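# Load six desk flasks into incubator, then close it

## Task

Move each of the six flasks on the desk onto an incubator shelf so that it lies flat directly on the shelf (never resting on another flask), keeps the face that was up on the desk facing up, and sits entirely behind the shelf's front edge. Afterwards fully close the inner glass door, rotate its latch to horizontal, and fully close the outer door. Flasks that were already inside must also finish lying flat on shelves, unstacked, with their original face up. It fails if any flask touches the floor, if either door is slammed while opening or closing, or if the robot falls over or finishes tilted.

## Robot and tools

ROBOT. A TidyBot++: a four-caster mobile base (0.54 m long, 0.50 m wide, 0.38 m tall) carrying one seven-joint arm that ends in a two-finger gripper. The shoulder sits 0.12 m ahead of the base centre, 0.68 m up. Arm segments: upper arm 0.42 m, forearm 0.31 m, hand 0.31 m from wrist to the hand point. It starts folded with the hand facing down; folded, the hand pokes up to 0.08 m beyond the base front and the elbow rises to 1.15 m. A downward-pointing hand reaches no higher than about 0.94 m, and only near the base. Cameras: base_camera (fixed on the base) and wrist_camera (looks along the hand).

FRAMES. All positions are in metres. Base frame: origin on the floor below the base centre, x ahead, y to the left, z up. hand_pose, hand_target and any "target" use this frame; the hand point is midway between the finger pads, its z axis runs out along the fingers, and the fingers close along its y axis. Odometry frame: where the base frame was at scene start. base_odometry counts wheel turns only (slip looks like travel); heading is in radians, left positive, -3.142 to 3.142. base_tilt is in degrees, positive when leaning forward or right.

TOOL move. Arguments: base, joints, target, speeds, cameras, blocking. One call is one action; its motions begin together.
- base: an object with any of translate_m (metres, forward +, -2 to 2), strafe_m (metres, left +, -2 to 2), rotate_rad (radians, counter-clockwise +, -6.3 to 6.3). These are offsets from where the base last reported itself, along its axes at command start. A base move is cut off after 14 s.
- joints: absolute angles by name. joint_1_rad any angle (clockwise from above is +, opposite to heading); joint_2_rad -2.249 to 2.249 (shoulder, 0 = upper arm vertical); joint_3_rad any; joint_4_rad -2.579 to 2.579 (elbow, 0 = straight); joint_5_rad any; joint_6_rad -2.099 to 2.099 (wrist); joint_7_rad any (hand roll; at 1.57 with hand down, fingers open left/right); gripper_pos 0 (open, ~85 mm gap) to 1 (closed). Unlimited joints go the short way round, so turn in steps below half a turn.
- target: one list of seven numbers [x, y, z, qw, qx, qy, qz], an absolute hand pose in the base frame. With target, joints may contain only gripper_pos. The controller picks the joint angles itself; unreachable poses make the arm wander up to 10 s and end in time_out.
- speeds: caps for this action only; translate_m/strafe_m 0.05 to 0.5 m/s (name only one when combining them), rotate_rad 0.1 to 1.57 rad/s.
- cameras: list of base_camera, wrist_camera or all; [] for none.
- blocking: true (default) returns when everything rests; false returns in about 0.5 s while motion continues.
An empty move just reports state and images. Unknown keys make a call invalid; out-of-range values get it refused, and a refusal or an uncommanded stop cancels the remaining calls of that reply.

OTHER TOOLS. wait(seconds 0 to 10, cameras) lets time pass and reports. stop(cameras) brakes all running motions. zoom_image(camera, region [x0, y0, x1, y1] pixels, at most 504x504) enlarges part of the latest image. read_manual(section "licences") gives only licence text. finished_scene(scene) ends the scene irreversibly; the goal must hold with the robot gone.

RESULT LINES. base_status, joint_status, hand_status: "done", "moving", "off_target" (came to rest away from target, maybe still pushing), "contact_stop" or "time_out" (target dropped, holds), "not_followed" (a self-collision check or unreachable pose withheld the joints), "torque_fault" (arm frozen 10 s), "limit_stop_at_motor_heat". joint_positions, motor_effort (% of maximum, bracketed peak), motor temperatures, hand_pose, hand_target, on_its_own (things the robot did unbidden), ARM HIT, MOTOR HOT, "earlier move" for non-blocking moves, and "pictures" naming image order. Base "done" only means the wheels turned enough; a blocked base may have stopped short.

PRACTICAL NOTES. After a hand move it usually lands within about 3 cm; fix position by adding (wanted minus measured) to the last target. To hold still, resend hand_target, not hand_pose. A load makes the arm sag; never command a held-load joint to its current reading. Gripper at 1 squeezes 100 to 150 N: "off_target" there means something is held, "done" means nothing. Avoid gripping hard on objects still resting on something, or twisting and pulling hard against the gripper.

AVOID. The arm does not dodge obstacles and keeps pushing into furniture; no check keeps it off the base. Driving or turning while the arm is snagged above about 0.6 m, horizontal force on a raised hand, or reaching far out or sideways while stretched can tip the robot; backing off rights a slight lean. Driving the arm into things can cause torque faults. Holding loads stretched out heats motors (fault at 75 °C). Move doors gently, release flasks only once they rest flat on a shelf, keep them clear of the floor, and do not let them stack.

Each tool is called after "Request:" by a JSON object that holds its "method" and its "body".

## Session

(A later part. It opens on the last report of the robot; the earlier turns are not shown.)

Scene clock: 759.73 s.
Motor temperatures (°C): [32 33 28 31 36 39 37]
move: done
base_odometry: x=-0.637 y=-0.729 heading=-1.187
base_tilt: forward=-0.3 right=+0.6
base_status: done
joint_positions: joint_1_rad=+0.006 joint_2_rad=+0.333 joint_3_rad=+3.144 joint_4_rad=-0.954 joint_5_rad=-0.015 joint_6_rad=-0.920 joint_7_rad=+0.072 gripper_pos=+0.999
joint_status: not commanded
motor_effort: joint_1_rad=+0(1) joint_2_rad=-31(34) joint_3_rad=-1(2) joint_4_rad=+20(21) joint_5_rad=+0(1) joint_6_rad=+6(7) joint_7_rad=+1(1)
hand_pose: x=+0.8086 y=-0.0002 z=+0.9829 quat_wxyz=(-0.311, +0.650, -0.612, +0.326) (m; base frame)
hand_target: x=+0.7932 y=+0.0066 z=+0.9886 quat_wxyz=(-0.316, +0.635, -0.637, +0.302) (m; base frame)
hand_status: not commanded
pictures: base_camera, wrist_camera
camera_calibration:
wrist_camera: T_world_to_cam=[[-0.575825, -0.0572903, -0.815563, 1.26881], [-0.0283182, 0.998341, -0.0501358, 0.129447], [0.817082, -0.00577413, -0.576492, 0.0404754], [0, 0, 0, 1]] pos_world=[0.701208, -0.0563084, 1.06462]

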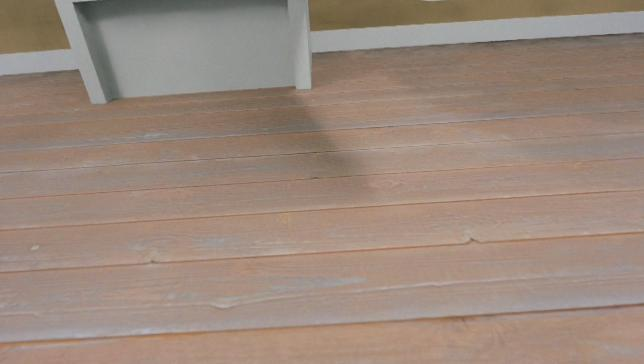

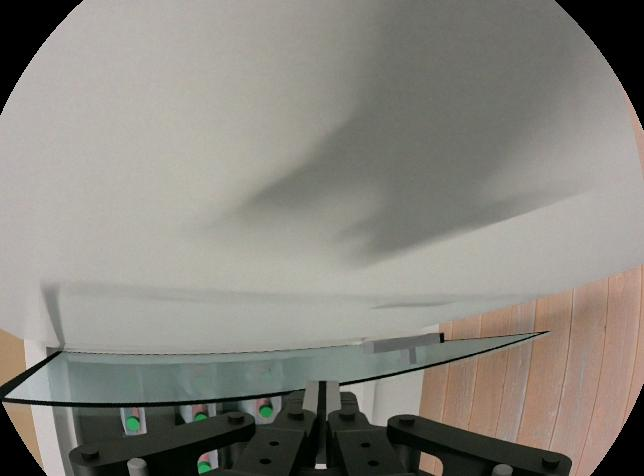

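Request:
{"method": "move", "body": {"base": {"strafe_m":0.02}, "speeds": {"strafe_m":0.15}, "cameras": ["wrist_camera"]}}

Scene clock: 770.67 s.
Motor temperatures (°C): [32 34 28 31 36 39 37]
move: done
base_odometry: x=-0.619 y=-0.722 heading=-1.188
base_tilt: forward=-0.3 right=+0.6
base_status: done
joint_positions: joint_1_rad=-0.001 joint_2_rad=+0.332 joint_3_rad=+3.142 joint_4_rad=-0.954 joint_5_rad=-0.015 joint_6_rad=-0.921 joint_7_rad=+0.072 gripper_pos=+0.999
joint_status: not commanded
motor_effort: joint_1_rad=+0(3) joint_2_rad=-32(33) joint_3_rad=+0(3) joint_4_rad=+20(21) joint_5_rad=-1(1) joint_6_rad=+6(7) joint_7_rad=+0(1)
hand_pose: x=+0.8085 y=+0.0058 z=+0.9830 quat_wxyz=(-0.313, +0.653, -0.609, +0.325) (m; base frame)
hand_target: x=+0.7932 y=+0.0066 z=+0.9886 quat_wxyz=(-0.316, +0.635, -0.637, +0.302) (m; base frame)
hand_status: not commanded
pictures: wrist_camera
camera_calibration:
wrist_camera: T_world_to_cam=[[-0.575304, -0.0617959, -0.815602, 1.26875], [-0.0371904, 0.998087, -0.0493892, 0.129993], [0.817094, 0.00191874, -0.576502, 0.0406017], [0, 0, 0, 1]] pos_world=[0.701577, -0.0514184, 1.06462]

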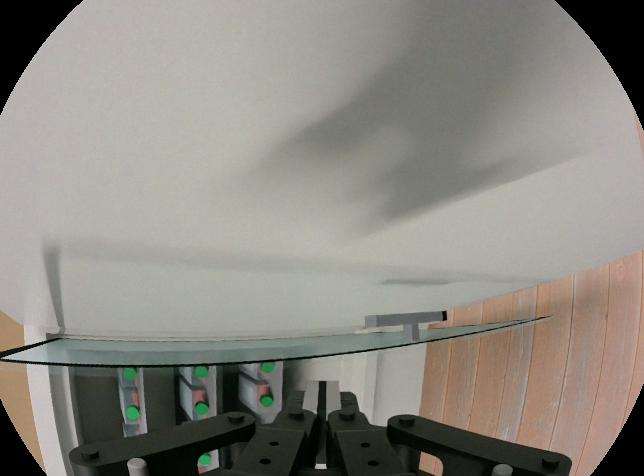

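Request:
{"method": "move", "body": {"base": {"translate_m":0.07,"strafe_m":-0.03}, "speeds": {"translate_m":0.12}, "joints": {"joint_7_rad":-0.06}, "cameras": ["wrist_camera"]}}

Scene clock: 776.90 s.
Motor temperatures (°C): [32 34 28 31 36 39 37]
move: done
base_odometry: x=-0.620 y=-0.798 heading=-1.187
base_tilt: forward=-0.3 right=+0.6
base_status: done
joint_positions: joint_1_rad=-0.001 joint_2_rad=+0.330 joint_3_rad=+3.142 joint_4_rad=-0.953 joint_5_rad=-0.015 joint_6_rad=-0.921 joint_7_rad=+0.000 gripper_pos=+0.999
joint_status: all done
motor_effort: joint_1_rad=+0(2) joint_2_rad=-32(36) joint_3_rad=-2(3) joint_4_rad=+21(21) joint_5_rad=-1(1) joint_6_rad=+6(7) joint_7_rad=+0(1)
hand_pose: x=+0.8077 y=+0.0058 z=+0.9846 quat_wxyz=(-0.325, +0.630, -0.631, +0.314) (m; base frame)
hand_target: x=+0.7932 y=+0.0066 z=+0.9886 quat_wxyz=(-0.325, +0.616, -0.656, +0.292) (m; base frame)
hand_status: not commanded
pictures: wrist_camera
camera_calibration:
wrist_camera: T_world_to_cam=[[-0.575714, 0.0093706, -0.817597, 1.27148], [0.00506444, 0.999956, 0.0078945, 0.0394632], [0.817635, 0.000404304, -0.575737, 0.0409518], [0, 0, 0, 1]] pos_world=[0.698324, -0.0513925, 1.06282]

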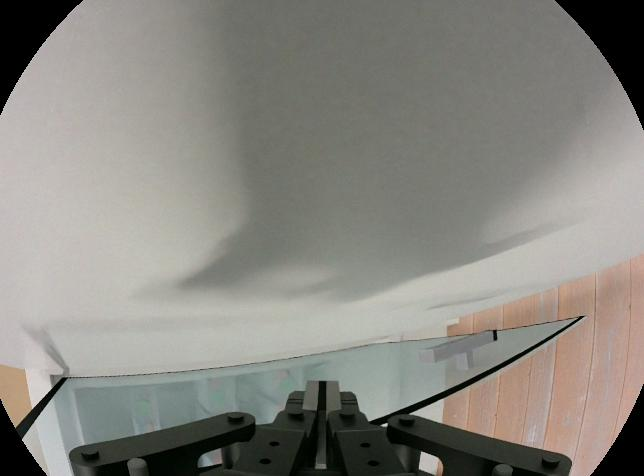

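Request:
{"method": "move", "body": {"base": {"translate_m":0.06}, "speeds": {"translate_m":0.1}, "cameras": ["wrist_camera"]}}

Scene clock: 784.53 s.
Motor temperatures (°C): [32 34 28 31 36 39 37]
move: done
base_odometry: x=-0.598 y=-0.854 heading=-1.188
base_tilt: forward=-0.3 right=+0.5
base_status: done
joint_positions: joint_1_rad=-0.002 joint_2_rad=+0.328 joint_3_rad=+3.141 joint_4_rad=-0.953 joint_5_rad=-0.015 joint_6_rad=-0.922 joint_7_rad=+0.000 gripper_pos=+0.999
joint_status: not commanded
motor_effort: joint_1_rad=+0(3) joint_2_rad=-31(35) joint_3_rad=-1(2) joint_4_rad=+20(21) joint_5_rad=-1(1) joint_6_rad=+6(7) joint_7_rad=+0(1)
hand_pose: x=+0.8069 y=+0.0066 z=+0.9856 quat_wxyz=(-0.325, +0.631, -0.631, +0.314) (m; base frame)
hand_target: x=+0.7932 y=+0.0066 z=+0.9886 quat_wxyz=(-0.325, +0.616, -0.656, +0.292) (m; base frame)
hand_status: not commanded
pictures: wrist_camera
camera_calibration:
wrist_camera: T_world_to_cam=[[-0.574916, 0.0087166, -0.818166, 1.2719], [0.00369898, 0.999961, 0.00805418, 0.0395432], [0.818204, 0.00160409, -0.574925, 0.0409044], [0, 0, 0, 1]] pos_world=[0.697619, -0.0506939, 1.06382]

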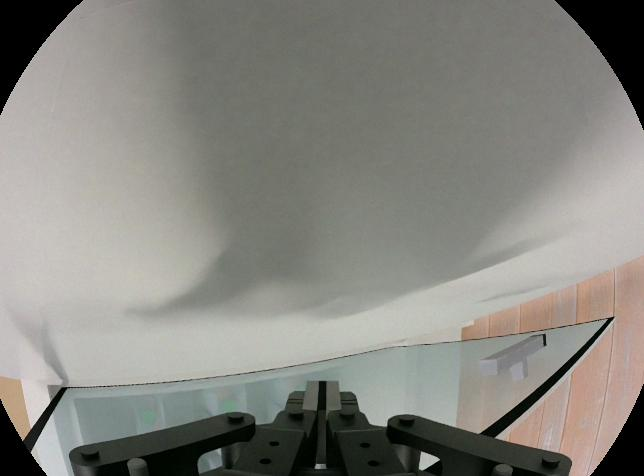

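Request:
{"method": "move", "body": {"base": {"translate_m":0.015,"strafe_m":0.045}, "speeds": {"strafe_m":0.12}, "cameras": []}}

Request:
{"method": "move", "body": {"base": {"translate_m":0.012,"strafe_m":0.21}, "speeds": {"strafe_m":0.2}, "cameras": ["wrist_camera"]}}

Scene clock: 793.97 s.
Motor temperatures (°C): [32 34 28 31 36 39 37]
move: done
base_odometry: x=-0.550 y=-0.852 heading=-1.188
base_tilt: forward=-0.3 right=+0.5
base_status: done
joint_positions: joint_1_rad=+0.001 joint_2_rad=+0.318 joint_3_rad=+3.142 joint_4_rad=-0.953 joint_5_rad=-0.015 joint_6_rad=-0.958 joint_7_rad=-0.001 gripper_pos=+0.999
joint_status: not commanded
motor_effort: joint_1_rad=-1(4) joint_2_rad=-28(31) joint_3_rad=-2(4) joint_4_rad=+21(25) joint_5_rad=-1(3) joint_6_rad=+9(15) joint_7_rad=+0(1)
hand_pose: x=+0.7972 y=+0.0044 z=+0.9843 quat_wxyz=(-0.317, +0.633, -0.636, +0.307) (m; base frame)
hand_target: x=+0.7932 y=+0.0066 z=+0.9886 quat_wxyz=(-0.325, +0.616, -0.656, +0.292) (m; base frame)
hand_status: not commanded
pictures: none
No camera images: "cameras" was empty.

Scene clock: 795.80 s.
Motor temperatures (°C): [32 34 28 31 36 39 37]
move: done
base_odometry: x=-0.351 y=-0.784 heading=-1.188
base_tilt: forward=-0.3 right=+0.5
base_status: done
joint_positions: joint_1_rad=+0.004 joint_2_rad=+0.322 joint_3_rad=+3.145 joint_4_rad=-0.933 joint_5_rad=-0.015 joint_6_rad=-0.967 joint_7_rad=-0.001 gripper_pos=+0.999
joint_status: not commanded
motor_effort: joint_1_rad=+0(8) joint_2_rad=-31(33) joint_3_rad=-1(7) joint_4_rad=+20(28) joint_5_rad=-1(4) joint_6_rad=+6(22) joint_7_rad=+0(2)
hand_pose: x=+0.7985 y=+0.0002 z=+0.9902 quat_wxyz=(-0.318, +0.630, -0.637, +0.310) (m; base frame)
hand_target: x=+0.7932 y=+0.0066 z=+0.9886 quat_wxyz=(-0.325, +0.616, -0.656, +0.292) (m; base frame)
hand_status: not commanded
pictures: wrist_camera
camera_calibration:
wrist_camera: T_world_to_cam=[[-0.589406, 0.0137699, -0.80772, 1.27197], [0.0139276, 0.999879, 0.00688261, 0.0390008], [0.807717, -0.00719294, -0.589526, 0.0732935], [0, 0, 0, 1]] pos_world=[0.689962, -0.0559838, 1.07034]

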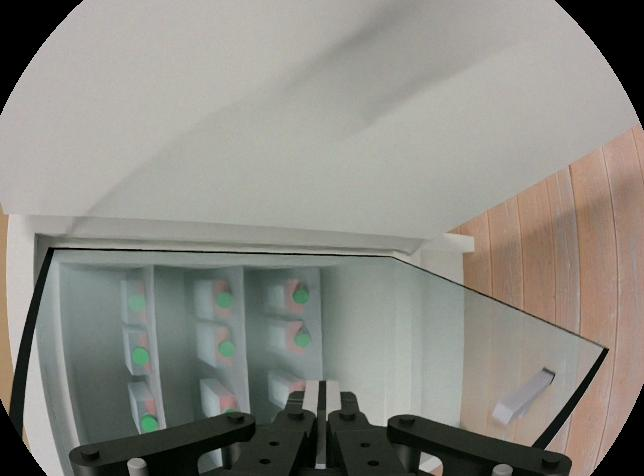

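Request:
{"method": "move", "body": {"base": {"translate_m":0.09,"strafe_m":0.186}, "speeds": {"strafe_m":0.2}, "cameras": ["wrist_camera"]}}

Scene clock: 798.60 s.
Motor temperatures (°C): [32 34 28 31 36 39 37]
move: done
base_odometry: x=-0.145 y=-0.798 heading=-1.188
base_tilt: forward=-0.2 right=+0.5
base_status: done
joint_positions: joint_1_rad=-0.002 joint_2_rad=+0.321 joint_3_rad=+3.141 joint_4_rad=-0.933 joint_5_rad=-0.013 joint_6_rad=-0.968 joint_7_rad=-0.001 gripper_pos=+0.999
joint_status: not commanded
motor_effort: joint_1_rad=+0(7) joint_2_rad=-30(32) joint_3_rad=+0(6) joint_4_rad=+20(21) joint_5_rad=+0(4) joint_6_rad=+6(9) joint_7_rad=+0(1)
hand_pose: x=+0.7981 y=+0.0063 z=+0.9904 quat_wxyz=(-0.319, +0.634, -0.634, +0.309) (m; base frame)
hand_target: x=+0.7932 y=+0.0066 z=+0.9886 quat_wxyz=(-0.325, +0.616, -0.656, +0.292) (m; base frame)
hand_status: not commanded
pictures: wrist_camera
camera_calibration:
wrist_camera: T_world_to_cam=[[-0.58972, 0.0078123, -0.80757, 1.27199], [0.00428142, 0.999969, 0.00654708, 0.040927], [0.807596, 0.000403398, -0.589735, 0.0740662], [0, 0, 0, 1]] pos_world=[0.690128, -0.0508928, 1.07063]

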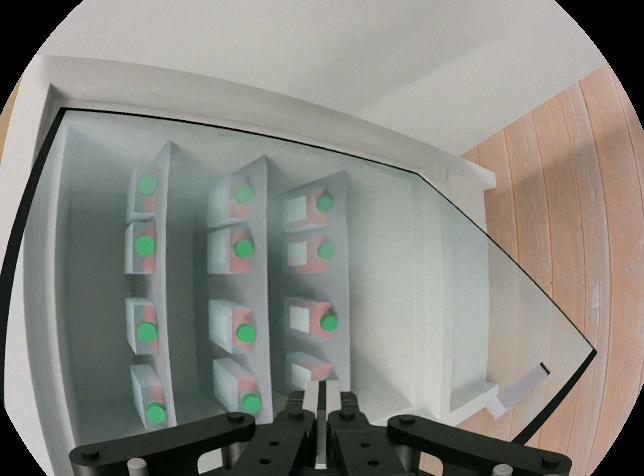

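Request:
{"method": "move", "body": {"base": {"translate_m":0.14,"strafe_m":0.115}, "speeds": {"translate_m":0.18}, "cameras": ["wrist_camera"]}}

Scene clock: 801.80 s.
Motor temperatures (°C): [32 34 28 31 36 39 37]
move: done
base_odometry: x=+0.014 y=-0.885 heading=-1.188
base_tilt: forward=-0.2 right=+0.5
base_status: done
joint_positions: joint_1_rad=+0.001 joint_2_rad=+0.320 joint_3_rad=+3.143 joint_4_rad=-0.933 joint_5_rad=-0.013 joint_6_rad=-0.971 joint_7_rad=-0.001 gripper_pos=+0.999
joint_status: not commanded
motor_effort: joint_1_rad=+0(4) joint_2_rad=-31(33) joint_3_rad=-2(5) joint_4_rad=+20(22) joint_5_rad=-1(3) joint_6_rad=+6(10) joint_7_rad=+1(2)
hand_pose: x=+0.7971 y=+0.0031 z=+0.9906 quat_wxyz=(-0.317, +0.632, -0.635, +0.309) (m; base frame)
hand_target: x=+0.7932 y=+0.0066 z=+0.9886 quat_wxyz=(-0.325, +0.616, -0.656, +0.292) (m; base frame)
hand_status: not commanded
pictures: wrist_camera
camera_calibration:
wrist_camera: T_world_to_cam=[[-0.590907, 0.0100823, -0.806677, 1.27168], [0.00918167, 0.999941, 0.00577211, 0.0409759], [0.806687, -0.00399586, -0.590965, 0.0768843], [0, 0, 0, 1]] pos_world=[0.689046, -0.0534878, 1.07103]

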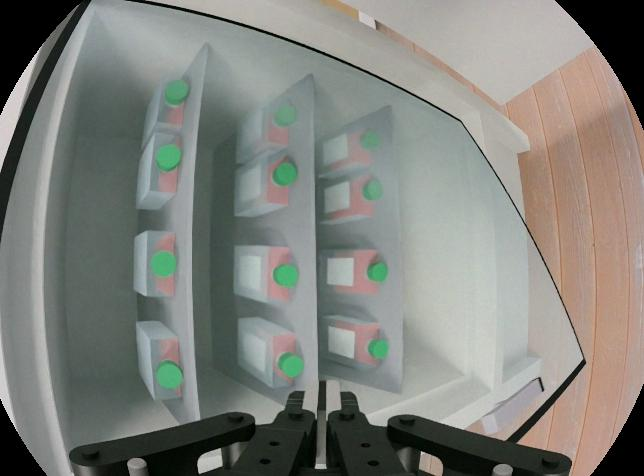

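Request:
{"method": "move", "body": {"base": {"translate_m":0.118,"strafe_m":0.054}, "speeds": {"translate_m":0.15}, "cameras": []}}

Request:
{"method": "move", "body": {"base": {"translate_m":0.085,"strafe_m":0.015}, "speeds": {"translate_m":0.1}, "cameras": ["wrist_camera"]}}

Scene clock: 804.57 s.
Motor temperatures (°C): [32 34 28 31 36 39 37]
move: done
base_odometry: x=+0.109 y=-0.974 heading=-1.187
base_tilt: forward=-0.2 right=+0.5
base_status: done
joint_positions: joint_1_rad=+0.000 joint_2_rad=+0.327 joint_3_rad=+3.143 joint_4_rad=-0.933 joint_5_rad=-0.013 joint_6_rad=-0.973 joint_7_rad=-0.001 gripper_pos=+0.999
joint_status: not commanded
motor_effort: joint_1_rad=+0(2) joint_2_rad=-31(34) joint_3_rad=-1(3) joint_4_rad=+20(22) joint_5_rad=+0(1) joint_6_rad=+5(13) joint_7_rad=+0(1)
hand_pose: x=+0.7987 y=+0.0039 z=+0.9852 quat_wxyz=(-0.315, +0.634, -0.637, +0.306) (m; base frame)
hand_target: x=+0.7932 y=+0.0066 z=+0.9886 quat_wxyz=(-0.325, +0.616, -0.656, +0.292) (m; base frame)
hand_status: not commanded
pictures: none
No camera images: "cameras" was empty.

Scene clock: 806.00 s.
Motor temperatures (°C): [32 34 28 31 36 39 37]
move: done
base_odometry: x=+0.155 y=-1.047 heading=-1.187
base_tilt: forward=-0.3 right=+0.5
base_status: done
joint_positions: joint_1_rad=+0.000 joint_2_rad=+0.327 joint_3_rad=+3.143 joint_4_rad=-0.933 joint_5_rad=-0.013 joint_6_rad=-0.975 joint_7_rad=-0.001 gripper_pos=+0.999
joint_status: not commanded
motor_effort: joint_1_rad=+0(1) joint_2_rad=-31(34) joint_3_rad=-1(2) joint_4_rad=+20(21) joint_5_rad=+0(1) joint_6_rad=+6(10) joint_7_rad=+2(2)
hand_pose: x=+0.7987 y=+0.0040 z=+0.9844 quat_wxyz=(-0.314, +0.635, -0.637, +0.305) (m; base frame)
hand_target: x=+0.7932 y=+0.0066 z=+0.9886 quat_wxyz=(-0.325, +0.616, -0.656, +0.292) (m; base frame)
hand_status: not commanded
pictures: wrist_camera
camera_calibration:
wrist_camera: T_world_to_cam=[[-0.600119, 0.00943927, -0.799855, 1.26825], [0.00798177, 0.999951, 0.00581206, 0.04107], [0.799871, -0.00289633, -0.600165, 0.0864217], [0, 0, 0, 1]] pos_world=[0.691647, -0.0527891, 1.06604]

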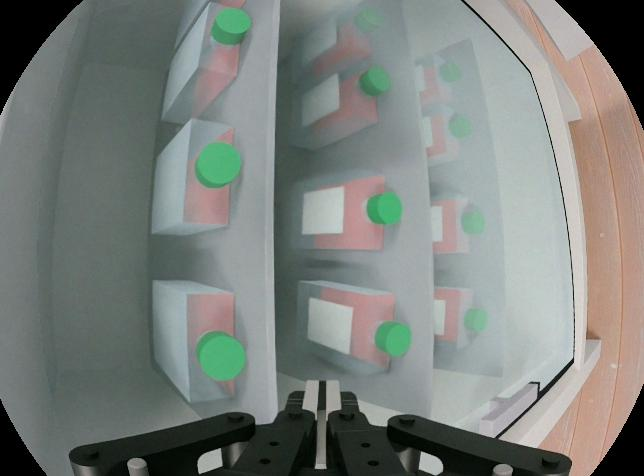

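Request:
{"method": "move", "body": {"base": {"translate_m":0.035}, "speeds": {"translate_m":0.05}, "cameras": ["wrist_camera"]}}

Request:
{"method": "move", "body": {"base": {"translate_m":0.02}, "speeds": {"translate_m":0.05}, "cameras": ["wrist_camera"]}}

Scene clock: 808.50 s.
Motor temperatures (°C): [32 34 28 31 36 39 37]
move: done
base_odometry: x=+0.168 y=-1.079 heading=-1.187
base_tilt: forward=-0.2 right=+0.5
base_status: done
joint_positions: joint_1_rad=+0.000 joint_2_rad=+0.327 joint_3_rad=+3.143 joint_4_rad=-0.933 joint_5_rad=-0.013 joint_6_rad=-0.975 joint_7_rad=-0.001 gripper_pos=+0.999
joint_status: not commanded
motor_effort: joint_1_rad=+0(1) joint_2_rad=-31(35) joint_3_rad=-2(2) joint_4_rad=+20(21) joint_5_rad=+0(1) joint_6_rad=+6(10) joint_7_rad=+1(2)
hand_pose: x=+0.7986 y=+0.0040 z=+0.9845 quat_wxyz=(-0.314, +0.635, -0.637, +0.305) (m; base frame)
hand_target: x=+0.7932 y=+0.0066 z=+0.9886 quat_wxyz=(-0.325, +0.616, -0.656, +0.292) (m; base frame)
hand_status: not commanded
pictures: wrist_camera
camera_calibration:
wrist_camera: T_world_to_cam=[[-0.600119, 0.00943927, -0.799855, 1.26827], [0.00798177, 0.999951, 0.00581206, 0.0410702], [0.799871, -0.00289633, -0.600165, 0.0865617], [0, 0, 0, 1]] pos_world=[0.691547, -0.0527891, 1.06614]

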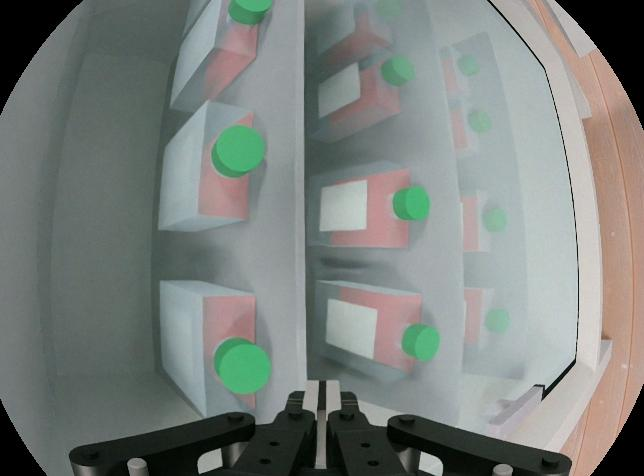

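Scene clock: 809.37 s.
Motor temperatures (°C): [32 34 28 31 36 39 37]
move: done
base_odometry: x=+0.176 y=-1.098 heading=-1.186
base_tilt: forward=-0.3 right=+0.6
base_status: done
joint_positions: joint_1_rad=+0.000 joint_2_rad=+0.310 joint_3_rad=+3.143 joint_4_rad=-0.939 joint_5_rad=-0.013 joint_6_rad=-1.007 joint_7_rad=-0.001 gripper_pos=+0.999
joint_status: not commanded
motor_effort: joint_1_rad=+0(1) joint_2_rad=-26(32) joint_3_rad=+0(2) joint_4_rad=+22(25) joint_5_rad=+0(1) joint_6_rad=+11(17) joint_7_rad=+1(1)
hand_pose: x=+0.7866 y=+0.0040 z=+0.9853 quat_wxyz=(-0.308, +0.638, -0.640, +0.299) (m; base frame)
hand_target: x=+0.7932 y=+0.0066 z=+0.9886 quat_wxyz=(-0.325, +0.616, -0.656, +0.292) (m; base frame)
hand_status: not commanded
pictures: wrist_camera
camera_calibration:
wrist_camera: T_world_to_cam=[[-0.616099, 0.00915764, -0.787615, 1.26221], [0.00776586, 0.999954, 0.0055518, 0.0415612], [0.78763, -0.00269605, -0.616142, 0.121975], [0, 0, 0, 1]] pos_world=[0.681255, -0.0527893, 1.06906]

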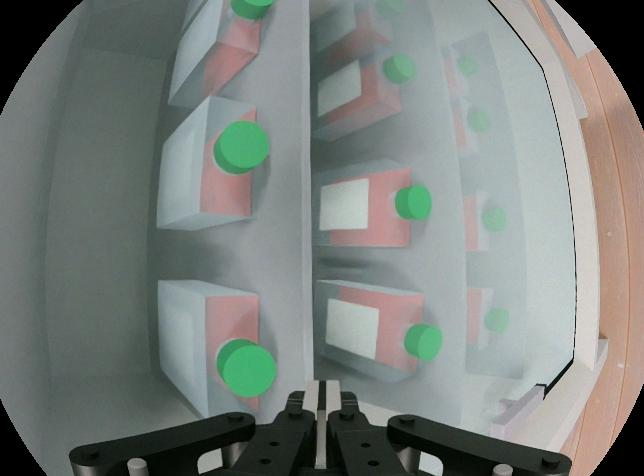

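Request:
{"method": "move", "body": {"base": {"translate_m":0.015}, "speeds": {"translate_m":0.05}, "cameras": []}}

Scene clock: 811.23 s.
Motor temperatures (°C): [32 34 28 31 36 39 37]
move: done
base_odometry: x=+0.181 y=-1.111 heading=-1.186
base_tilt: forward=-0.3 right=+0.6
base_status: done
joint_positions: joint_1_rad=+0.000 joint_2_rad=+0.289 joint_3_rad=+3.143 joint_4_rad=-0.950 joint_5_rad=-0.013 joint_6_rad=-1.040 joint_7_rad=-0.001 gripper_pos=+0.999
joint_status: not commanded
motor_effort: joint_1_rad=+0(1) joint_2_rad=-24(28) joint_3_rad=-1(2) joint_4_rad=+25(26) joint_5_rad=-1(2) joint_6_rad=+17(24) joint_7_rad=+0(1)
hand_pose: x=+0.7725 y=+0.0041 z=+0.9854 quat_wxyz=(-0.300, +0.641, -0.643, +0.291) (m; base frame)
hand_target: x=+0.7932 y=+0.0066 z=+0.9886 quat_wxyz=(-0.325, +0.616, -0.656, +0.292) (m; base frame)
hand_status: not commanded
pictures: none
No camera images: "cameras" was empty.

Request:
{"method": "move", "body": {"base": {"translate_m":-0.25}, "speeds": {"translate_m":0.2}, "cameras": []}}

Request:
{"method": "move", "body": {"joints": {"joint_2_rad":0.645,"joint_4_rad":-1.855,"joint_6_rad":0.93,"joint_7_rad":1.64,"gripper_pos":0.6}}}

Scene clock: 815.13 s.
Motor temperatures (°C): [32 34 28 31 36 39 37]
move: done
base_odometry: x=+0.088 y=-0.879 heading=-1.186
base_tilt: forward=-0.3 right=+0.5
base_status: done
joint_positions: joint_1_rad=+0.000 joint_2_rad=+0.322 joint_3_rad=+3.143 joint_4_rad=-0.941 joint_5_rad=-0.013 joint_6_rad=-1.002 joint_7_rad=-0.001 gripper_pos=+0.999
joint_status: not commanded
motor_effort: joint_1_rad=+0(1) joint_2_rad=-30(34) joint_3_rad=-1(2) joint_4_rad=+20(23) joint_5_rad=-1(1) joint_6_rad=+6(15) joint_7_rad=+1(1)
hand_pose: x=+0.7912 y=+0.0040 z=+0.9769 quat_wxyz=(-0.304, +0.639, -0.641, +0.296) (m; base frame)
hand_target: x=+0.7932 y=+0.0066 z=+0.9886 quat_wxyz=(-0.325, +0.616, -0.656, +0.292) (m; base frame)
hand_status: not commanded
pictures: none
No camera images: "cameras" was empty.

Scene clock: 818.00 s.
Motor temperatures (°C): [32 34 28 31 36 39 37]
move: done
base_odometry: x=+0.088 y=-0.879 heading=-1.186
base_tilt: forward=-0.3 right=+0.6
base_status: not commanded
joint_positions: joint_1_rad=+0.000 joint_2_rad=+0.636 joint_3_rad=+3.143 joint_4_rad=-1.837 joint_5_rad=-0.013 joint_6_rad=+0.867 joint_7_rad=+1.566 gripper_pos=+0.600
joint_status: all done
motor_effort: joint_1_rad=+0(0) joint_2_rad=-36(39) joint_3_rad=-1(2) joint_4_rad=+16(22) joint_5_rad=-1(1) joint_6_rad=+8(9) joint_7_rad=+0(2)
hand_pose: x=+0.8749 y=-0.0024 z=+0.7631 quat_wxyz=(+0.000, +0.719, -0.008, +0.695) (m; base frame)
hand_target: x=+0.8714 y=-0.0036 z=+0.7664 quat_wxyz=(+0.026, +0.707, +0.015, +0.707) (m; base frame)
hand_status: not commanded
pictures: base_camera, wrist_camera
camera_calibration:
wrist_camera: T_world_to_cam=[[0.0092282, -0.999865, -0.0136154, 0.00145191], [-0.0219327, 0.0134103, -0.99967, 0.839249], [0.999717, 0.00952378, -0.0218059, -0.723498], [0, 0, 0, 1]] pos_world=[0.741686, -0.00291246, 0.823215]

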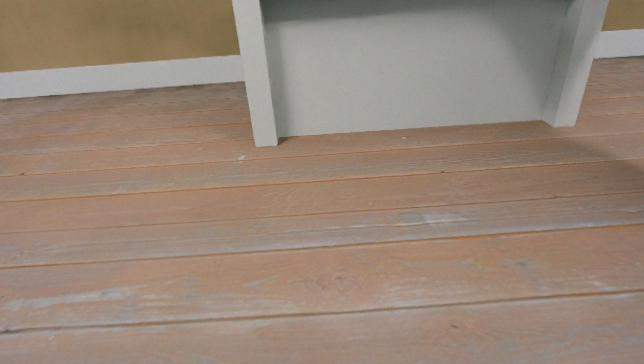

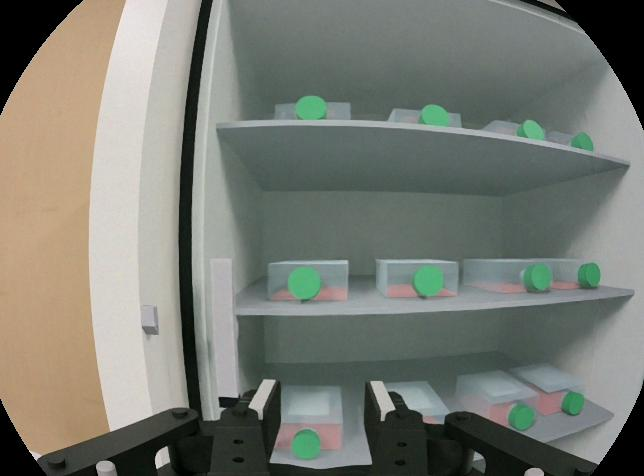

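Request:
{"method": "move", "body": {"base": {"translate_m":0.03,"strafe_m":0.074}, "speeds": {"strafe_m":0.15}, "cameras": ["wrist_camera"]}}

Scene clock: 821.00 s.
Motor temperatures (°C): [32 34 28 31 36 39 37]
move: done
base_odometry: x=+0.167 y=-0.879 heading=-1.186
base_tilt: forward=-0.3 right=+0.6
base_status: done
joint_positions: joint_1_rad=+0.000 joint_2_rad=+0.636 joint_3_rad=+3.143 joint_4_rad=-1.837 joint_5_rad=-0.013 joint_6_rad=+0.872 joint_7_rad=+1.568 gripper_pos=+0.600
joint_status: not commanded
motor_effort: joint_1_rad=+0(3) joint_2_rad=-36(37) joint_3_rad=-1(3) joint_4_rad=+16(16) joint_5_rad=+0(1) joint_6_rad=+8(9) joint_7_rad=+0(1)
hand_pose: x=+0.8749 y=-0.0026 z=+0.7638 quat_wxyz=(+0.000, +0.718, -0.008, +0.696) (m; base frame)
hand_target: x=+0.8714 y=-0.0036 z=+0.7664 quat_wxyz=(+0.026, +0.707, +0.015, +0.707) (m; base frame)
hand_status: not commanded
pictures: wrist_camera
camera_calibration:
wrist_camera: T_world_to_cam=[[0.00908367, -0.99989, -0.0116832, -0.0000340089], [-0.0186119, 0.0115126, -0.99976, 0.837049], [0.999786, 0.00929894, -0.0185053, -0.726074], [0, 0, 0, 1]] pos_world=[0.741498, -0.00291889, 0.823411]

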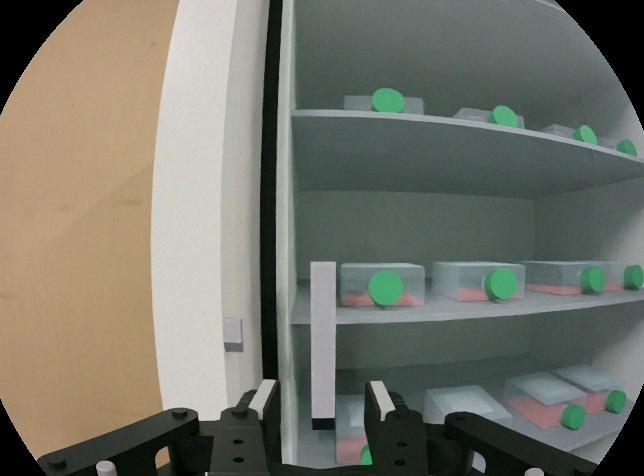

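Request:
{"method": "move", "body": {"base": {"translate_m":0.08}, "speeds": {"translate_m":0.1}, "cameras": ["wrist_camera"]}}

Scene clock: 823.27 s.
Motor temperatures (°C): [32 34 28 31 36 39 37]
move: done
base_odometry: x=+0.198 y=-0.953 heading=-1.186
base_tilt: forward=-0.2 right=+0.6
base_status: done
joint_positions: joint_1_rad=+0.000 joint_2_rad=+0.638 joint_3_rad=+3.143 joint_4_rad=-1.839 joint_5_rad=-0.013 joint_6_rad=+0.873 joint_7_rad=+1.568 gripper_pos=+0.600
joint_status: not commanded
motor_effort: joint_1_rad=+0(1) joint_2_rad=-36(38) joint_3_rad=-1(3) joint_4_rad=+16(17) joint_5_rad=-1(1) joint_6_rad=+8(9) joint_7_rad=+0(1)
hand_pose: x=+0.8745 y=-0.0026 z=+0.7615 quat_wxyz=(+0.000, +0.719, -0.008, +0.695) (m; base frame)
hand_target: x=+0.8714 y=-0.0036 z=+0.7664 quat_wxyz=(+0.026, +0.707, +0.015, +0.707) (m; base frame)
hand_status: not commanded
pictures: wrist_camera
camera_calibration:
wrist_camera: T_world_to_cam=[[0.00904453, -0.999892, -0.011614, -0.0000812601], [-0.0220102, 0.0114126, -0.999693, 0.837712], [0.999717, 0.00929738, -0.0219046, -0.723052], [0, 0, 0, 1]] pos_world=[0.741286, -0.00291924, 0.821615]

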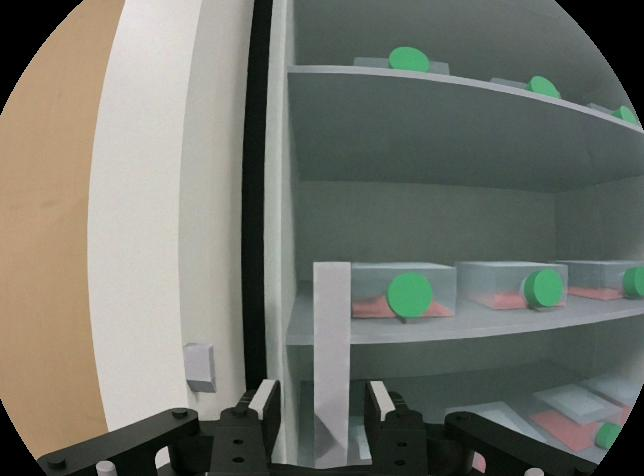

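Request:
{"method": "move", "body": {"base": {"translate_m":0.045,"strafe_m":-0.006}, "speeds": {"translate_m":0.08}, "cameras": ["wrist_camera"]}}

Scene clock: 825.93 s.
Motor temperatures (°C): [32 34 28 31 36 39 37]
move: done
base_odometry: x=+0.209 y=-0.997 heading=-1.185
base_tilt: forward=-0.2 right=+0.5
base_status: done
joint_positions: joint_1_rad=+0.000 joint_2_rad=+0.630 joint_3_rad=+3.143 joint_4_rad=-1.862 joint_5_rad=-0.013 joint_6_rad=+0.886 joint_7_rad=+1.568 gripper_pos=+0.600
joint_status: not commanded
motor_effort: joint_1_rad=+0(2) joint_2_rad=-33(37) joint_3_rad=-1(2) joint_4_rad=+16(26) joint_5_rad=+0(1) joint_6_rad=+7(9) joint_7_rad=+0(1)
hand_pose: x=+0.8680 y=-0.0027 z=+0.7603 quat_wxyz=(+0.001, +0.719, -0.008, +0.694) (m; base frame)
hand_target: x=+0.8714 y=-0.0036 z=+0.7664 quat_wxyz=(+0.026, +0.707, +0.015, +0.707) (m; base frame)
hand_status: not commanded
pictures: wrist_camera
camera_calibration:
wrist_camera: T_world_to_cam=[[0.0089335, -0.999896, -0.0113239, -0.000193478], [-0.0232057, 0.011114, -0.999669, 0.837331], [0.999691, 0.00919333, -0.023104, -0.715671], [0, 0, 0, 1]] pos_world=[0.734882, -0.00292018, 0.820517]

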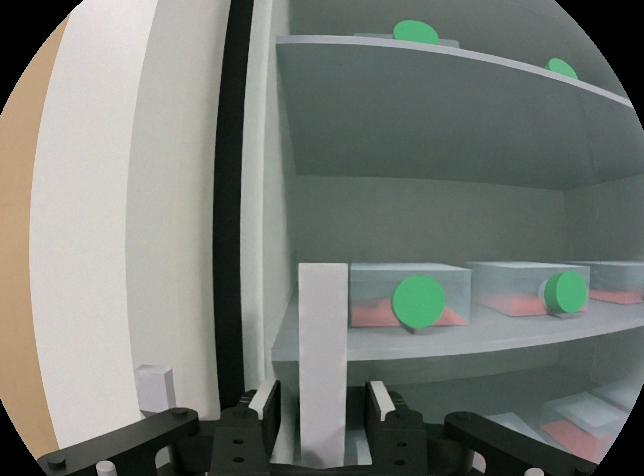

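Request:
{"method": "move", "body": {"base": {"translate_m":-0.016}, "speeds": {"translate_m":0.08}, "cameras": ["wrist_camera"]}}

Scene clock: 828.53 s.
Motor temperatures (°C): [32 34 28 31 36 39 37]
move: done
base_odometry: x=+0.203 y=-0.982 heading=-1.185
base_tilt: forward=-0.3 right=+0.6
base_status: done
joint_positions: joint_1_rad=+0.000 joint_2_rad=+0.639 joint_3_rad=+3.143 joint_4_rad=-1.862 joint_5_rad=-0.013 joint_6_rad=+0.886 joint_7_rad=+1.569 gripper_pos=+0.600
joint_status: not commanded
motor_effort: joint_1_rad=+0(1) joint_2_rad=-36(37) joint_3_rad=-1(2) joint_4_rad=+16(17) joint_5_rad=-1(1) joint_6_rad=+8(9) joint_7_rad=+1(1)
hand_pose: x=+0.8687 y=-0.0027 z=+0.7540 quat_wxyz=(+0.001, +0.722, -0.007, +0.691) (m; base frame)
hand_target: x=+0.8714 y=-0.0036 z=+0.7664 quat_wxyz=(+0.026, +0.707, +0.015, +0.707) (m; base frame)
hand_status: not commanded
pictures: wrist_camera
camera_calibration:
wrist_camera: T_world_to_cam=[[0.00884383, -0.999898, -0.0111969, -0.000300987], [-0.0314012, 0.0109141, -0.999447, 0.83802], [0.999468, 0.00919054, -0.0313014, -0.710114], [0, 0, 0, 1]] pos_world=[0.736053, -0.00292088, 0.815326]

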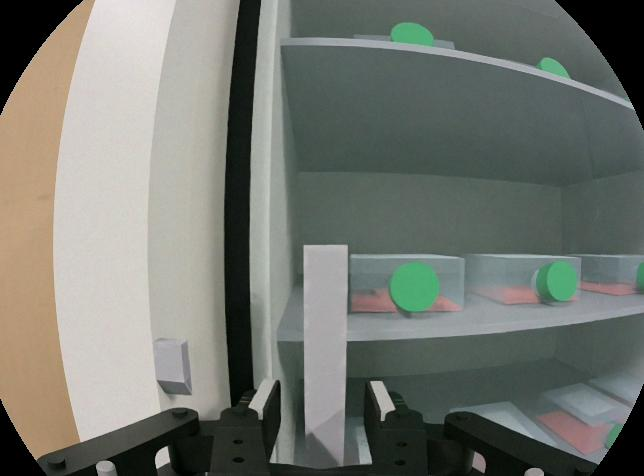

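Request:
{"method": "move", "body": {"joints": {"joint_2_rad":0.64,"joint_4_rad":-1.835,"joint_6_rad":0.95}, "cameras": ["wrist_camera"]}}

Scene clock: 830.07 s.
Motor temperatures (°C): [32 34 28 31 36 39 37]
move: done
base_odometry: x=+0.203 y=-0.982 heading=-1.185
base_tilt: forward=-0.2 right=+0.5
base_status: not commanded
joint_positions: joint_1_rad=+0.000 joint_2_rad=+0.639 joint_3_rad=+3.143 joint_4_rad=-1.853 joint_5_rad=-0.013 joint_6_rad=+0.898 joint_7_rad=+1.569 gripper_pos=+0.600
joint_status: all done
motor_effort: joint_1_rad=+0(0) joint_2_rad=-36(38) joint_3_rad=-1(2) joint_4_rad=+15(16) joint_5_rad=-1(1) joint_6_rad=+9(9) joint_7_rad=+1(1)
hand_pose: x=+0.8713 y=-0.0027 z=+0.7626 quat_wxyz=(+0.001, +0.715, -0.007, +0.699) (m; base frame)
hand_target: x=+0.8756 y=-0.0037 z=+0.7865 quat_wxyz=(+0.026, +0.691, +0.014, +0.723) (m; base frame)
hand_status: not commanded
pictures: wrist_camera
camera_calibration:
wrist_camera: T_world_to_cam=[[0.00898245, -0.999901, -0.0108045, -0.000674558], [-0.00990242, 0.0107155, -0.999894, 0.828248], [0.999911, 0.00908849, -0.00980519, -0.729286], [0, 0, 0, 1]] pos_world=[0.737428, -0.00292147, 0.821002]

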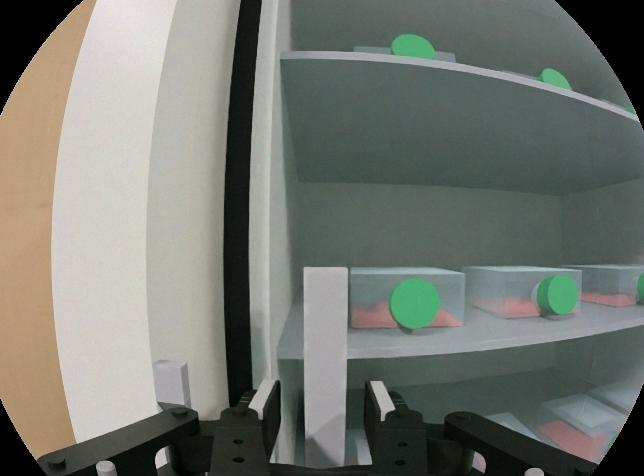

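Request:
{"method": "move", "body": {"joints": {"gripper_pos":0.86}, "cameras": ["wrist_camera"]}}

Scene clock: 834.07 s.
Motor temperatures (°C): [32 34 28 31 36 39 37]
move: done
base_odometry: x=+0.203 y=-0.982 heading=-1.185
base_tilt: forward=-0.2 right=+0.5
base_status: not commanded
joint_positions: joint_1_rad=+0.000 joint_2_rad=+0.639 joint_3_rad=+3.143 joint_4_rad=-1.853 joint_5_rad=-0.013 joint_6_rad=+0.899 joint_7_rad=+1.571 gripper_pos=+0.844
joint_status: all done
motor_effort: joint_1_rad=-1(1) joint_2_rad=-34(37) joint_3_rad=-2(3) joint_4_rad=+18(20) joint_5_rad=-1(1) joint_6_rad=+8(9) joint_7_rad=+0(1)
hand_pose: x=+0.8712 y=-0.0027 z=+0.7625 quat_wxyz=(+0.002, +0.715, -0.007, +0.699) (m; base frame)
hand_target: x=+0.8756 y=-0.0037 z=+0.7865 quat_wxyz=(+0.026, +0.691, +0.014, +0.723) (m; base frame)
hand_status: not commanded
pictures: wrist_camera
camera_calibration:
wrist_camera: T_world_to_cam=[[0.00907399, -0.999923, -0.00850534, -0.00253785], [-0.00998065, 0.0084147, -0.999915, 0.828216], [0.999909, 0.00915811, -0.00990352, -0.729105], [0, 0, 0, 1]] pos_world=[0.737328, -0.00282961, 0.820903]

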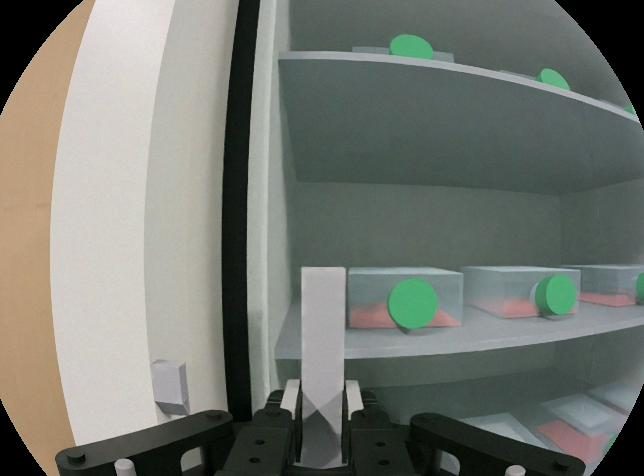

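Request:
{"method": "move", "body": {"joints": {"joint_7_rad":1.2,"gripper_pos":0.87}, "cameras": ["wrist_camera"]}}

Request:
{"method": "move", "body": {"joints": {"joint_7_rad":0.75}, "cameras": ["wrist_camera"]}}

Scene clock: 836.03 s.
Motor temperatures (°C): [32 34 28 31 36 39 37]
move: done
base_odometry: x=+0.203 y=-0.982 heading=-1.185
base_tilt: forward=-0.3 right=+0.5
base_status: not commanded
joint_positions: joint_1_rad=+0.001 joint_2_rad=+0.639 joint_3_rad=+3.143 joint_4_rad=-1.853 joint_5_rad=-0.013 joint_6_rad=+0.899 joint_7_rad=+1.253 gripper_pos=+0.849
joint_status: all done
motor_effort: joint_1_rad=-3(3) joint_2_rad=-36(37) joint_3_rad=-3(4) joint_4_rad=+20(20) joint_5_rad=+0(1) joint_6_rad=+10(10) joint_7_rad=+0(1)
hand_pose: x=+0.8712 y=-0.0030 z=+0.7625 quat_wxyz=(-0.109, +0.705, -0.120, +0.691) (m; base frame)
hand_target: x=+0.8756 y=-0.0037 z=+0.7865 quat_wxyz=(-0.132, +0.677, -0.137, +0.711) (m; base frame)
hand_status: not commanded
pictures: wrist_camera
camera_calibration:
wrist_camera: T_world_to_cam=[[0.00234743, -0.947151, -0.320779, 0.241298], [-0.0049906, 0.320765, -0.947146, 0.784585], [0.999985, 0.00382424, -0.00397388, -0.733706], [0, 0, 0, 1]] pos_world=[0.737044, -0.0203159, 0.817604]

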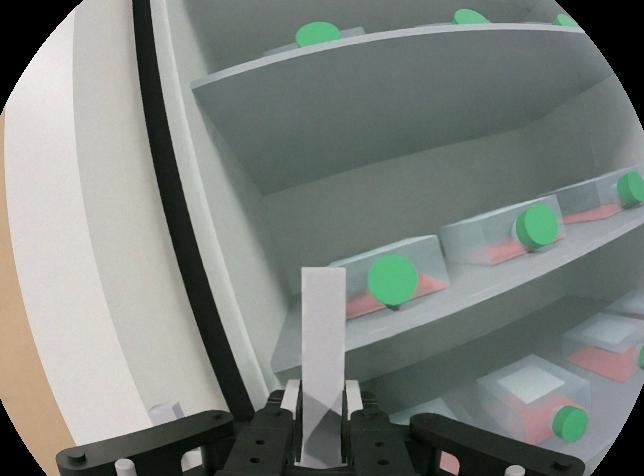

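Scene clock: 837.23 s.
Motor temperatures (°C): [32 34 28 31 36 39 37]
move: done
base_odometry: x=+0.203 y=-0.982 heading=-1.185
base_tilt: forward=-0.3 right=+0.6
base_status: not commanded
joint_positions: joint_1_rad=+0.001 joint_2_rad=+0.639 joint_3_rad=+3.143 joint_4_rad=-1.853 joint_5_rad=-0.013 joint_6_rad=+0.899 joint_7_rad=+0.822 gripper_pos=+0.849
joint_status: all done
motor_effort: joint_1_rad=-3(3) joint_2_rad=-38(39) joint_3_rad=-4(5) joint_4_rad=+22(22) joint_5_rad=+0(1) joint_6_rad=+10(11) joint_7_rad=+0(2)
hand_pose: x=+0.8712 y=-0.0035 z=+0.7624 quat_wxyz=(-0.254, +0.663, -0.268, +0.651) (m; base frame)
hand_target: x=+0.8756 y=-0.0037 z=+0.7865 quat_wxyz=(-0.287, +0.629, -0.285, +0.664) (m; base frame)
hand_status: not commanded
pictures: wrist_camera
camera_calibration:
wrist_camera: T_world_to_cam=[[-0.00369497, -0.727033, -0.686593, 0.525774], [0.00447892, 0.686578, -0.727042, 0.609946], [0.999983, -0.00576159, 0.00071944, -0.737277], [0, 0, 0, 1]] pos_world=[0.736476, -0.0407685, 0.804979]

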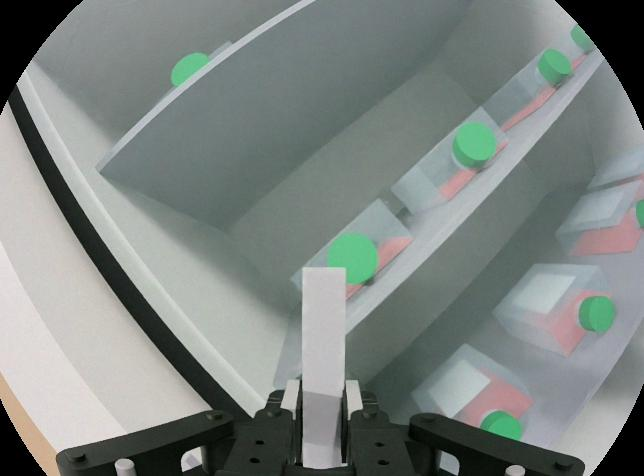

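Request:
{"method": "move", "body": {"joints": {"joint_7_rad":0.3}, "cameras": []}}

Request:
{"method": "move", "body": {"joints": {"joint_7_rad":-0.075}, "cameras": ["wrist_camera"]}}

Scene clock: 839.33 s.
Motor temperatures (°C): [32 34 28 31 36 39 37]
move: done
base_odometry: x=+0.203 y=-0.982 heading=-1.185
base_tilt: forward=-0.3 right=+0.5
base_status: not commanded
joint_positions: joint_1_rad=+0.002 joint_2_rad=+0.639 joint_3_rad=+3.143 joint_4_rad=-1.853 joint_5_rad=-0.013 joint_6_rad=+0.899 joint_7_rad=+0.371 gripper_pos=+0.849
joint_status: all done
motor_effort: joint_1_rad=-3(4) joint_2_rad=-40(40) joint_3_rad=-3(4) joint_4_rad=+22(22) joint_5_rad=+0(1) joint_6_rad=+11(11) joint_7_rad=+0(1)
hand_pose: x=+0.8713 y=-0.0037 z=+0.7619 quat_wxyz=(-0.393, +0.586, -0.409, +0.578) (m; base frame)
hand_target: x=+0.8756 y=-0.0037 z=+0.7865 quat_wxyz=(-0.428, +0.550, -0.418, +0.583) (m; base frame)
hand_status: not commanded
pictures: none
No camera images: "cameras" was empty.

Scene clock: 840.43 s.
Motor temperatures (°C): [32 34 28 31 36 39 37]
move: done
base_odometry: x=+0.203 y=-0.982 heading=-1.185
base_tilt: forward=-0.3 right=+0.6
base_status: not commanded
joint_positions: joint_1_rad=+0.002 joint_2_rad=+0.640 joint_3_rad=+3.143 joint_4_rad=-1.853 joint_5_rad=-0.013 joint_6_rad=+0.899 joint_7_rad=-0.005 gripper_pos=+0.849
joint_status: all done
motor_effort: joint_1_rad=-2(3) joint_2_rad=-38(40) joint_3_rad=-2(4) joint_4_rad=+22(23) joint_5_rad=-1(1) joint_6_rad=+11(12) joint_7_rad=-1(2)
hand_pose: x=+0.8713 y=-0.0037 z=+0.7613 quat_wxyz=(-0.494, +0.500, -0.512, +0.494) (m; base frame)
hand_target: x=+0.8756 y=-0.0037 z=+0.7865 quat_wxyz=(-0.529, +0.462, -0.513, +0.493) (m; base frame)
hand_status: not commanded
pictures: wrist_camera
camera_calibration:
wrist_camera: T_world_to_cam=[[-0.00294452, 0.0133573, -0.999906, 0.765461], [0.0251395, 0.999596, 0.0132791, 0.0287276], [0.99968, -0.025098, -0.00327913, -0.734152], [0, 0, 0, 1]] pos_world=[0.735448, -0.0573663, 0.7626]

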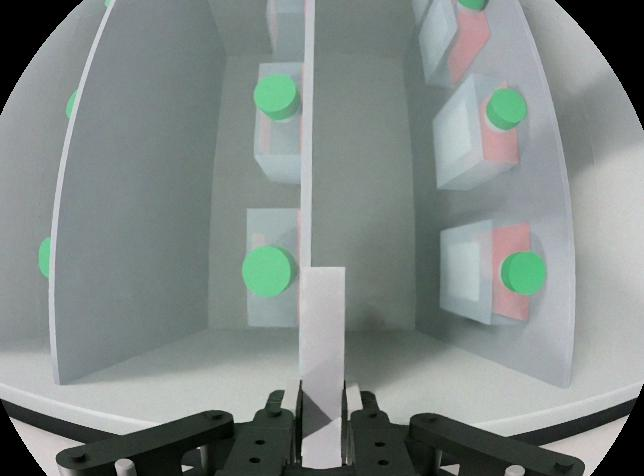

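Request:
{"method": "move", "body": {"joints": {"gripper_pos":0.55}, "cameras": []}}

Request:
{"method": "move", "body": {"base": {"translate_m":-0.2}, "speeds": {"translate_m":0.15}, "cameras": []}}

Request:
{"method": "move", "body": {"joints": {"joint_7_rad":1.64,"gripper_pos":1.0}, "cameras": ["wrist_camera"]}}

Request:
{"method": "zoom_image", "body": {"camera": "wrist_camera", "region": [140, 230, 420, 450]}}

Scene clock: 842.90 s.
Motor temperatures (°C): [32 34 28 31 36 39 37]
move: done
base_odometry: x=+0.203 y=-0.982 heading=-1.185
base_tilt: forward=-0.3 right=+0.6
base_status: not commanded
joint_positions: joint_1_rad=+0.002 joint_2_rad=+0.640 joint_3_rad=+3.143 joint_4_rad=-1.842 joint_5_rad=-0.013 joint_6_rad=+0.905 joint_7_rad=-0.007 gripper_pos=+0.550
joint_status: all done
motor_effort: joint_1_rad=+0(2) joint_2_rad=-36(38) joint_3_rad=-2(3) joint_4_rad=+16(22) joint_5_rad=+0(1) joint_6_rad=+8(11) joint_7_rad=-1(1)
hand_pose: x=+0.8743 y=-0.0036 z=+0.7693 quat_wxyz=(-0.499, +0.495, -0.508, +0.498) (m; base frame)
hand_target: x=+0.8756 y=-0.0037 z=+0.7865 quat_wxyz=(-0.529, +0.462, -0.513, +0.493) (m; base frame)
hand_status: not commanded
pictures: none
No camera images: "cameras" was empty.

Scene clock: 844.90 s.
Motor temperatures (°C): [32 34 28 31 36 39 37]
move: done
base_odometry: x=+0.128 y=-0.797 heading=-1.185
base_tilt: forward=-0.2 right=+0.5
base_status: done
joint_positions: joint_1_rad=+0.002 joint_2_rad=+0.640 joint_3_rad=+3.143 joint_4_rad=-1.842 joint_5_rad=-0.013 joint_6_rad=+0.905 joint_7_rad=-0.007 gripper_pos=+0.550
joint_status: not commanded
motor_effort: joint_1_rad=+0(2) joint_2_rad=-36(39) joint_3_rad=-1(2) joint_4_rad=+16(16) joint_5_rad=+0(1) joint_6_rad=+8(9) joint_7_rad=-1(1)
hand_pose: x=+0.8743 y=-0.0035 z=+0.7690 quat_wxyz=(-0.499, +0.495, -0.508, +0.498) (m; base frame)
hand_target: x=+0.8756 y=-0.0037 z=+0.7865 quat_wxyz=(-0.529, +0.462, -0.513, +0.493) (m; base frame)
hand_status: not commanded
pictures: none
No camera images: "cameras" was empty.

Scene clock: 847.13 s.
Motor temperatures (°C): [32 34 28 31 36 39 37]
move: done
base_odometry: x=+0.128 y=-0.797 heading=-1.185
base_tilt: forward=-0.3 right=+0.6
base_status: not commanded
joint_positions: joint_1_rad=+0.002 joint_2_rad=+0.640 joint_3_rad=+3.143 joint_4_rad=-1.842 joint_5_rad=-0.013 joint_6_rad=+0.905 joint_7_rad=+1.569 gripper_pos=+0.999
joint_status: all done
motor_effort: joint_1_rad=+0(0) joint_2_rad=-36(37) joint_3_rad=-1(2) joint_4_rad=+16(16) joint_5_rad=+0(1) joint_6_rad=+8(9) joint_7_rad=+0(2)
hand_pose: x=+0.8743 y=-0.0035 z=+0.7690 quat_wxyz=(+0.001, +0.709, -0.008, +0.705) (m; base frame)
hand_target: x=+0.8756 y=-0.0037 z=+0.7865 quat_wxyz=(+0.026, +0.691, +0.014, +0.723) (m; base frame)
hand_status: not commanded
pictures: wrist_camera
camera_calibration:
wrist_camera: T_world_to_cam=[[0.00814413, -0.999917, -0.00997576, -0.00131315], [0.00651451, 0.0100289, -0.999928, 0.820344], [0.999946, 0.00807856, 0.00659564, -0.74486], [0, 0, 0, 1]] pos_world=[0.739486, -0.00352283, 0.825185]

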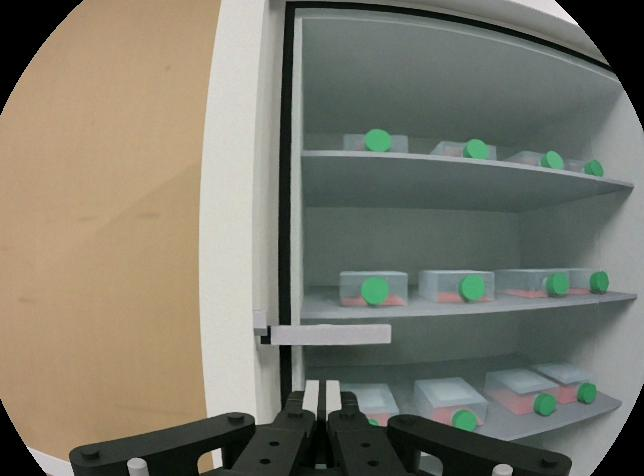

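Scaled by 1.800.

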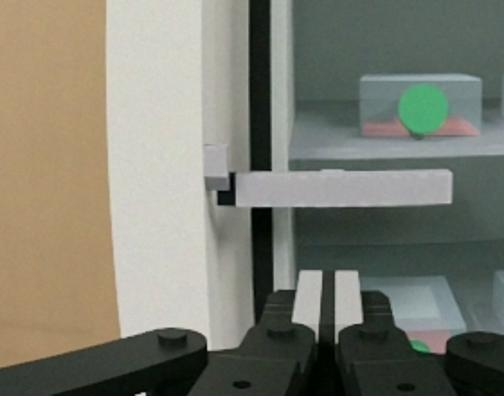

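Request:
{"method": "move", "body": {"base": {"translate_m":-0.3}, "cameras": []}}

Request:
{"method": "move", "body": {"base": {"translate_m":-0.28,"strafe_m":-0.95,"rotate_rad":0.4}, "speeds": {"strafe_m":0.4,"rotate_rad":0.3}, "joints": {"joint_2_rad":0.318,"joint_4_rad":-0.93,"joint_6_rad":-0.99,"joint_7_rad":0.0}}}

Scene clock: 854.13 s.
Motor temperatures (°C): [32 34 28 31 36 39 37]
move: done
base_odometry: x=+0.015 y=-0.519 heading=-1.186
base_tilt: forward=-0.3 right=+0.5
base_status: done
joint_positions: joint_1_rad=+0.002 joint_2_rad=+0.641 joint_3_rad=+3.143 joint_4_rad=-1.842 joint_5_rad=-0.013 joint_6_rad=+0.905 joint_7_rad=+1.570 gripper_pos=+0.999
joint_status: not commanded
motor_effort: joint_1_rad=+0(1) joint_2_rad=-36(39) joint_3_rad=-1(2) joint_4_rad=+16(17) joint_5_rad=-1(1) joint_6_rad=+8(9) joint_7_rad=+0(1)
hand_pose: x=+0.8744 y=-0.0035 z=+0.7689 quat_wxyz=(+0.001, +0.709, -0.007, +0.705) (m; base frame)
hand_target: x=+0.8756 y=-0.0037 z=+0.7865 quat_wxyz=(+0.026, +0.691, +0.014, +0.723) (m; base frame)
hand_status: not commanded
pictures: none
No camera images: "cameras" was empty.

Scene clock: 857.80 s.
Motor temperatures (°C): [32 34 28 31 36 39 37]
move: done
base_odometry: x=-0.971 y=-0.616 heading=-0.785
base_tilt: forward=-0.2 right=+0.6
base_status: done
joint_positions: joint_1_rad=-0.003 joint_2_rad=+0.331 joint_3_rad=+3.139 joint_4_rad=-0.952 joint_5_rad=-0.013 joint_6_rad=-0.918 joint_7_rad=+0.072 gripper_pos=+0.999
joint_status: all done
motor_effort: joint_1_rad=+0(4) joint_2_rad=-33(41) joint_3_rad=-1(3) joint_4_rad=+20(22) joint_5_rad=-1(2) joint_6_rad=+6(10) joint_7_rad=+0(2)
hand_pose: x=+0.8086 y=+0.0084 z=+0.9855 quat_wxyz=(-0.315, +0.654, -0.606, +0.326) (m; base frame)
hand_target: x=+0.7932 y=+0.0066 z=+0.9886 quat_wxyz=(-0.316, +0.635, -0.637, +0.302) (m; base frame)
hand_status: not commanded
pictures: base_camera, wrist_camera
camera_calibration:
wrist_camera: T_world_to_cam=[[-0.570347, -0.0657184, -0.81877, 1.2703], [-0.0415202, 0.997827, -0.0511677, 0.132727], [0.820354, 0.00481209, -0.571836, 0.0346935], [0, 0, 0, 1]] pos_world=[0.701559, -0.0491233, 1.06671]

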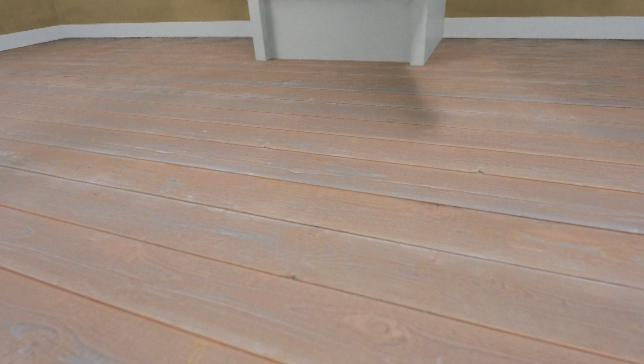

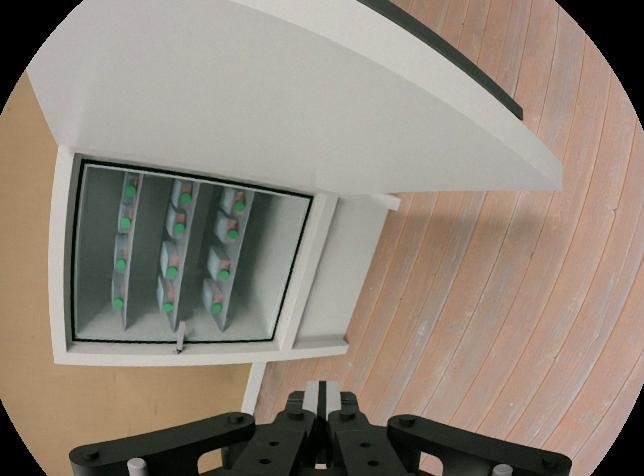

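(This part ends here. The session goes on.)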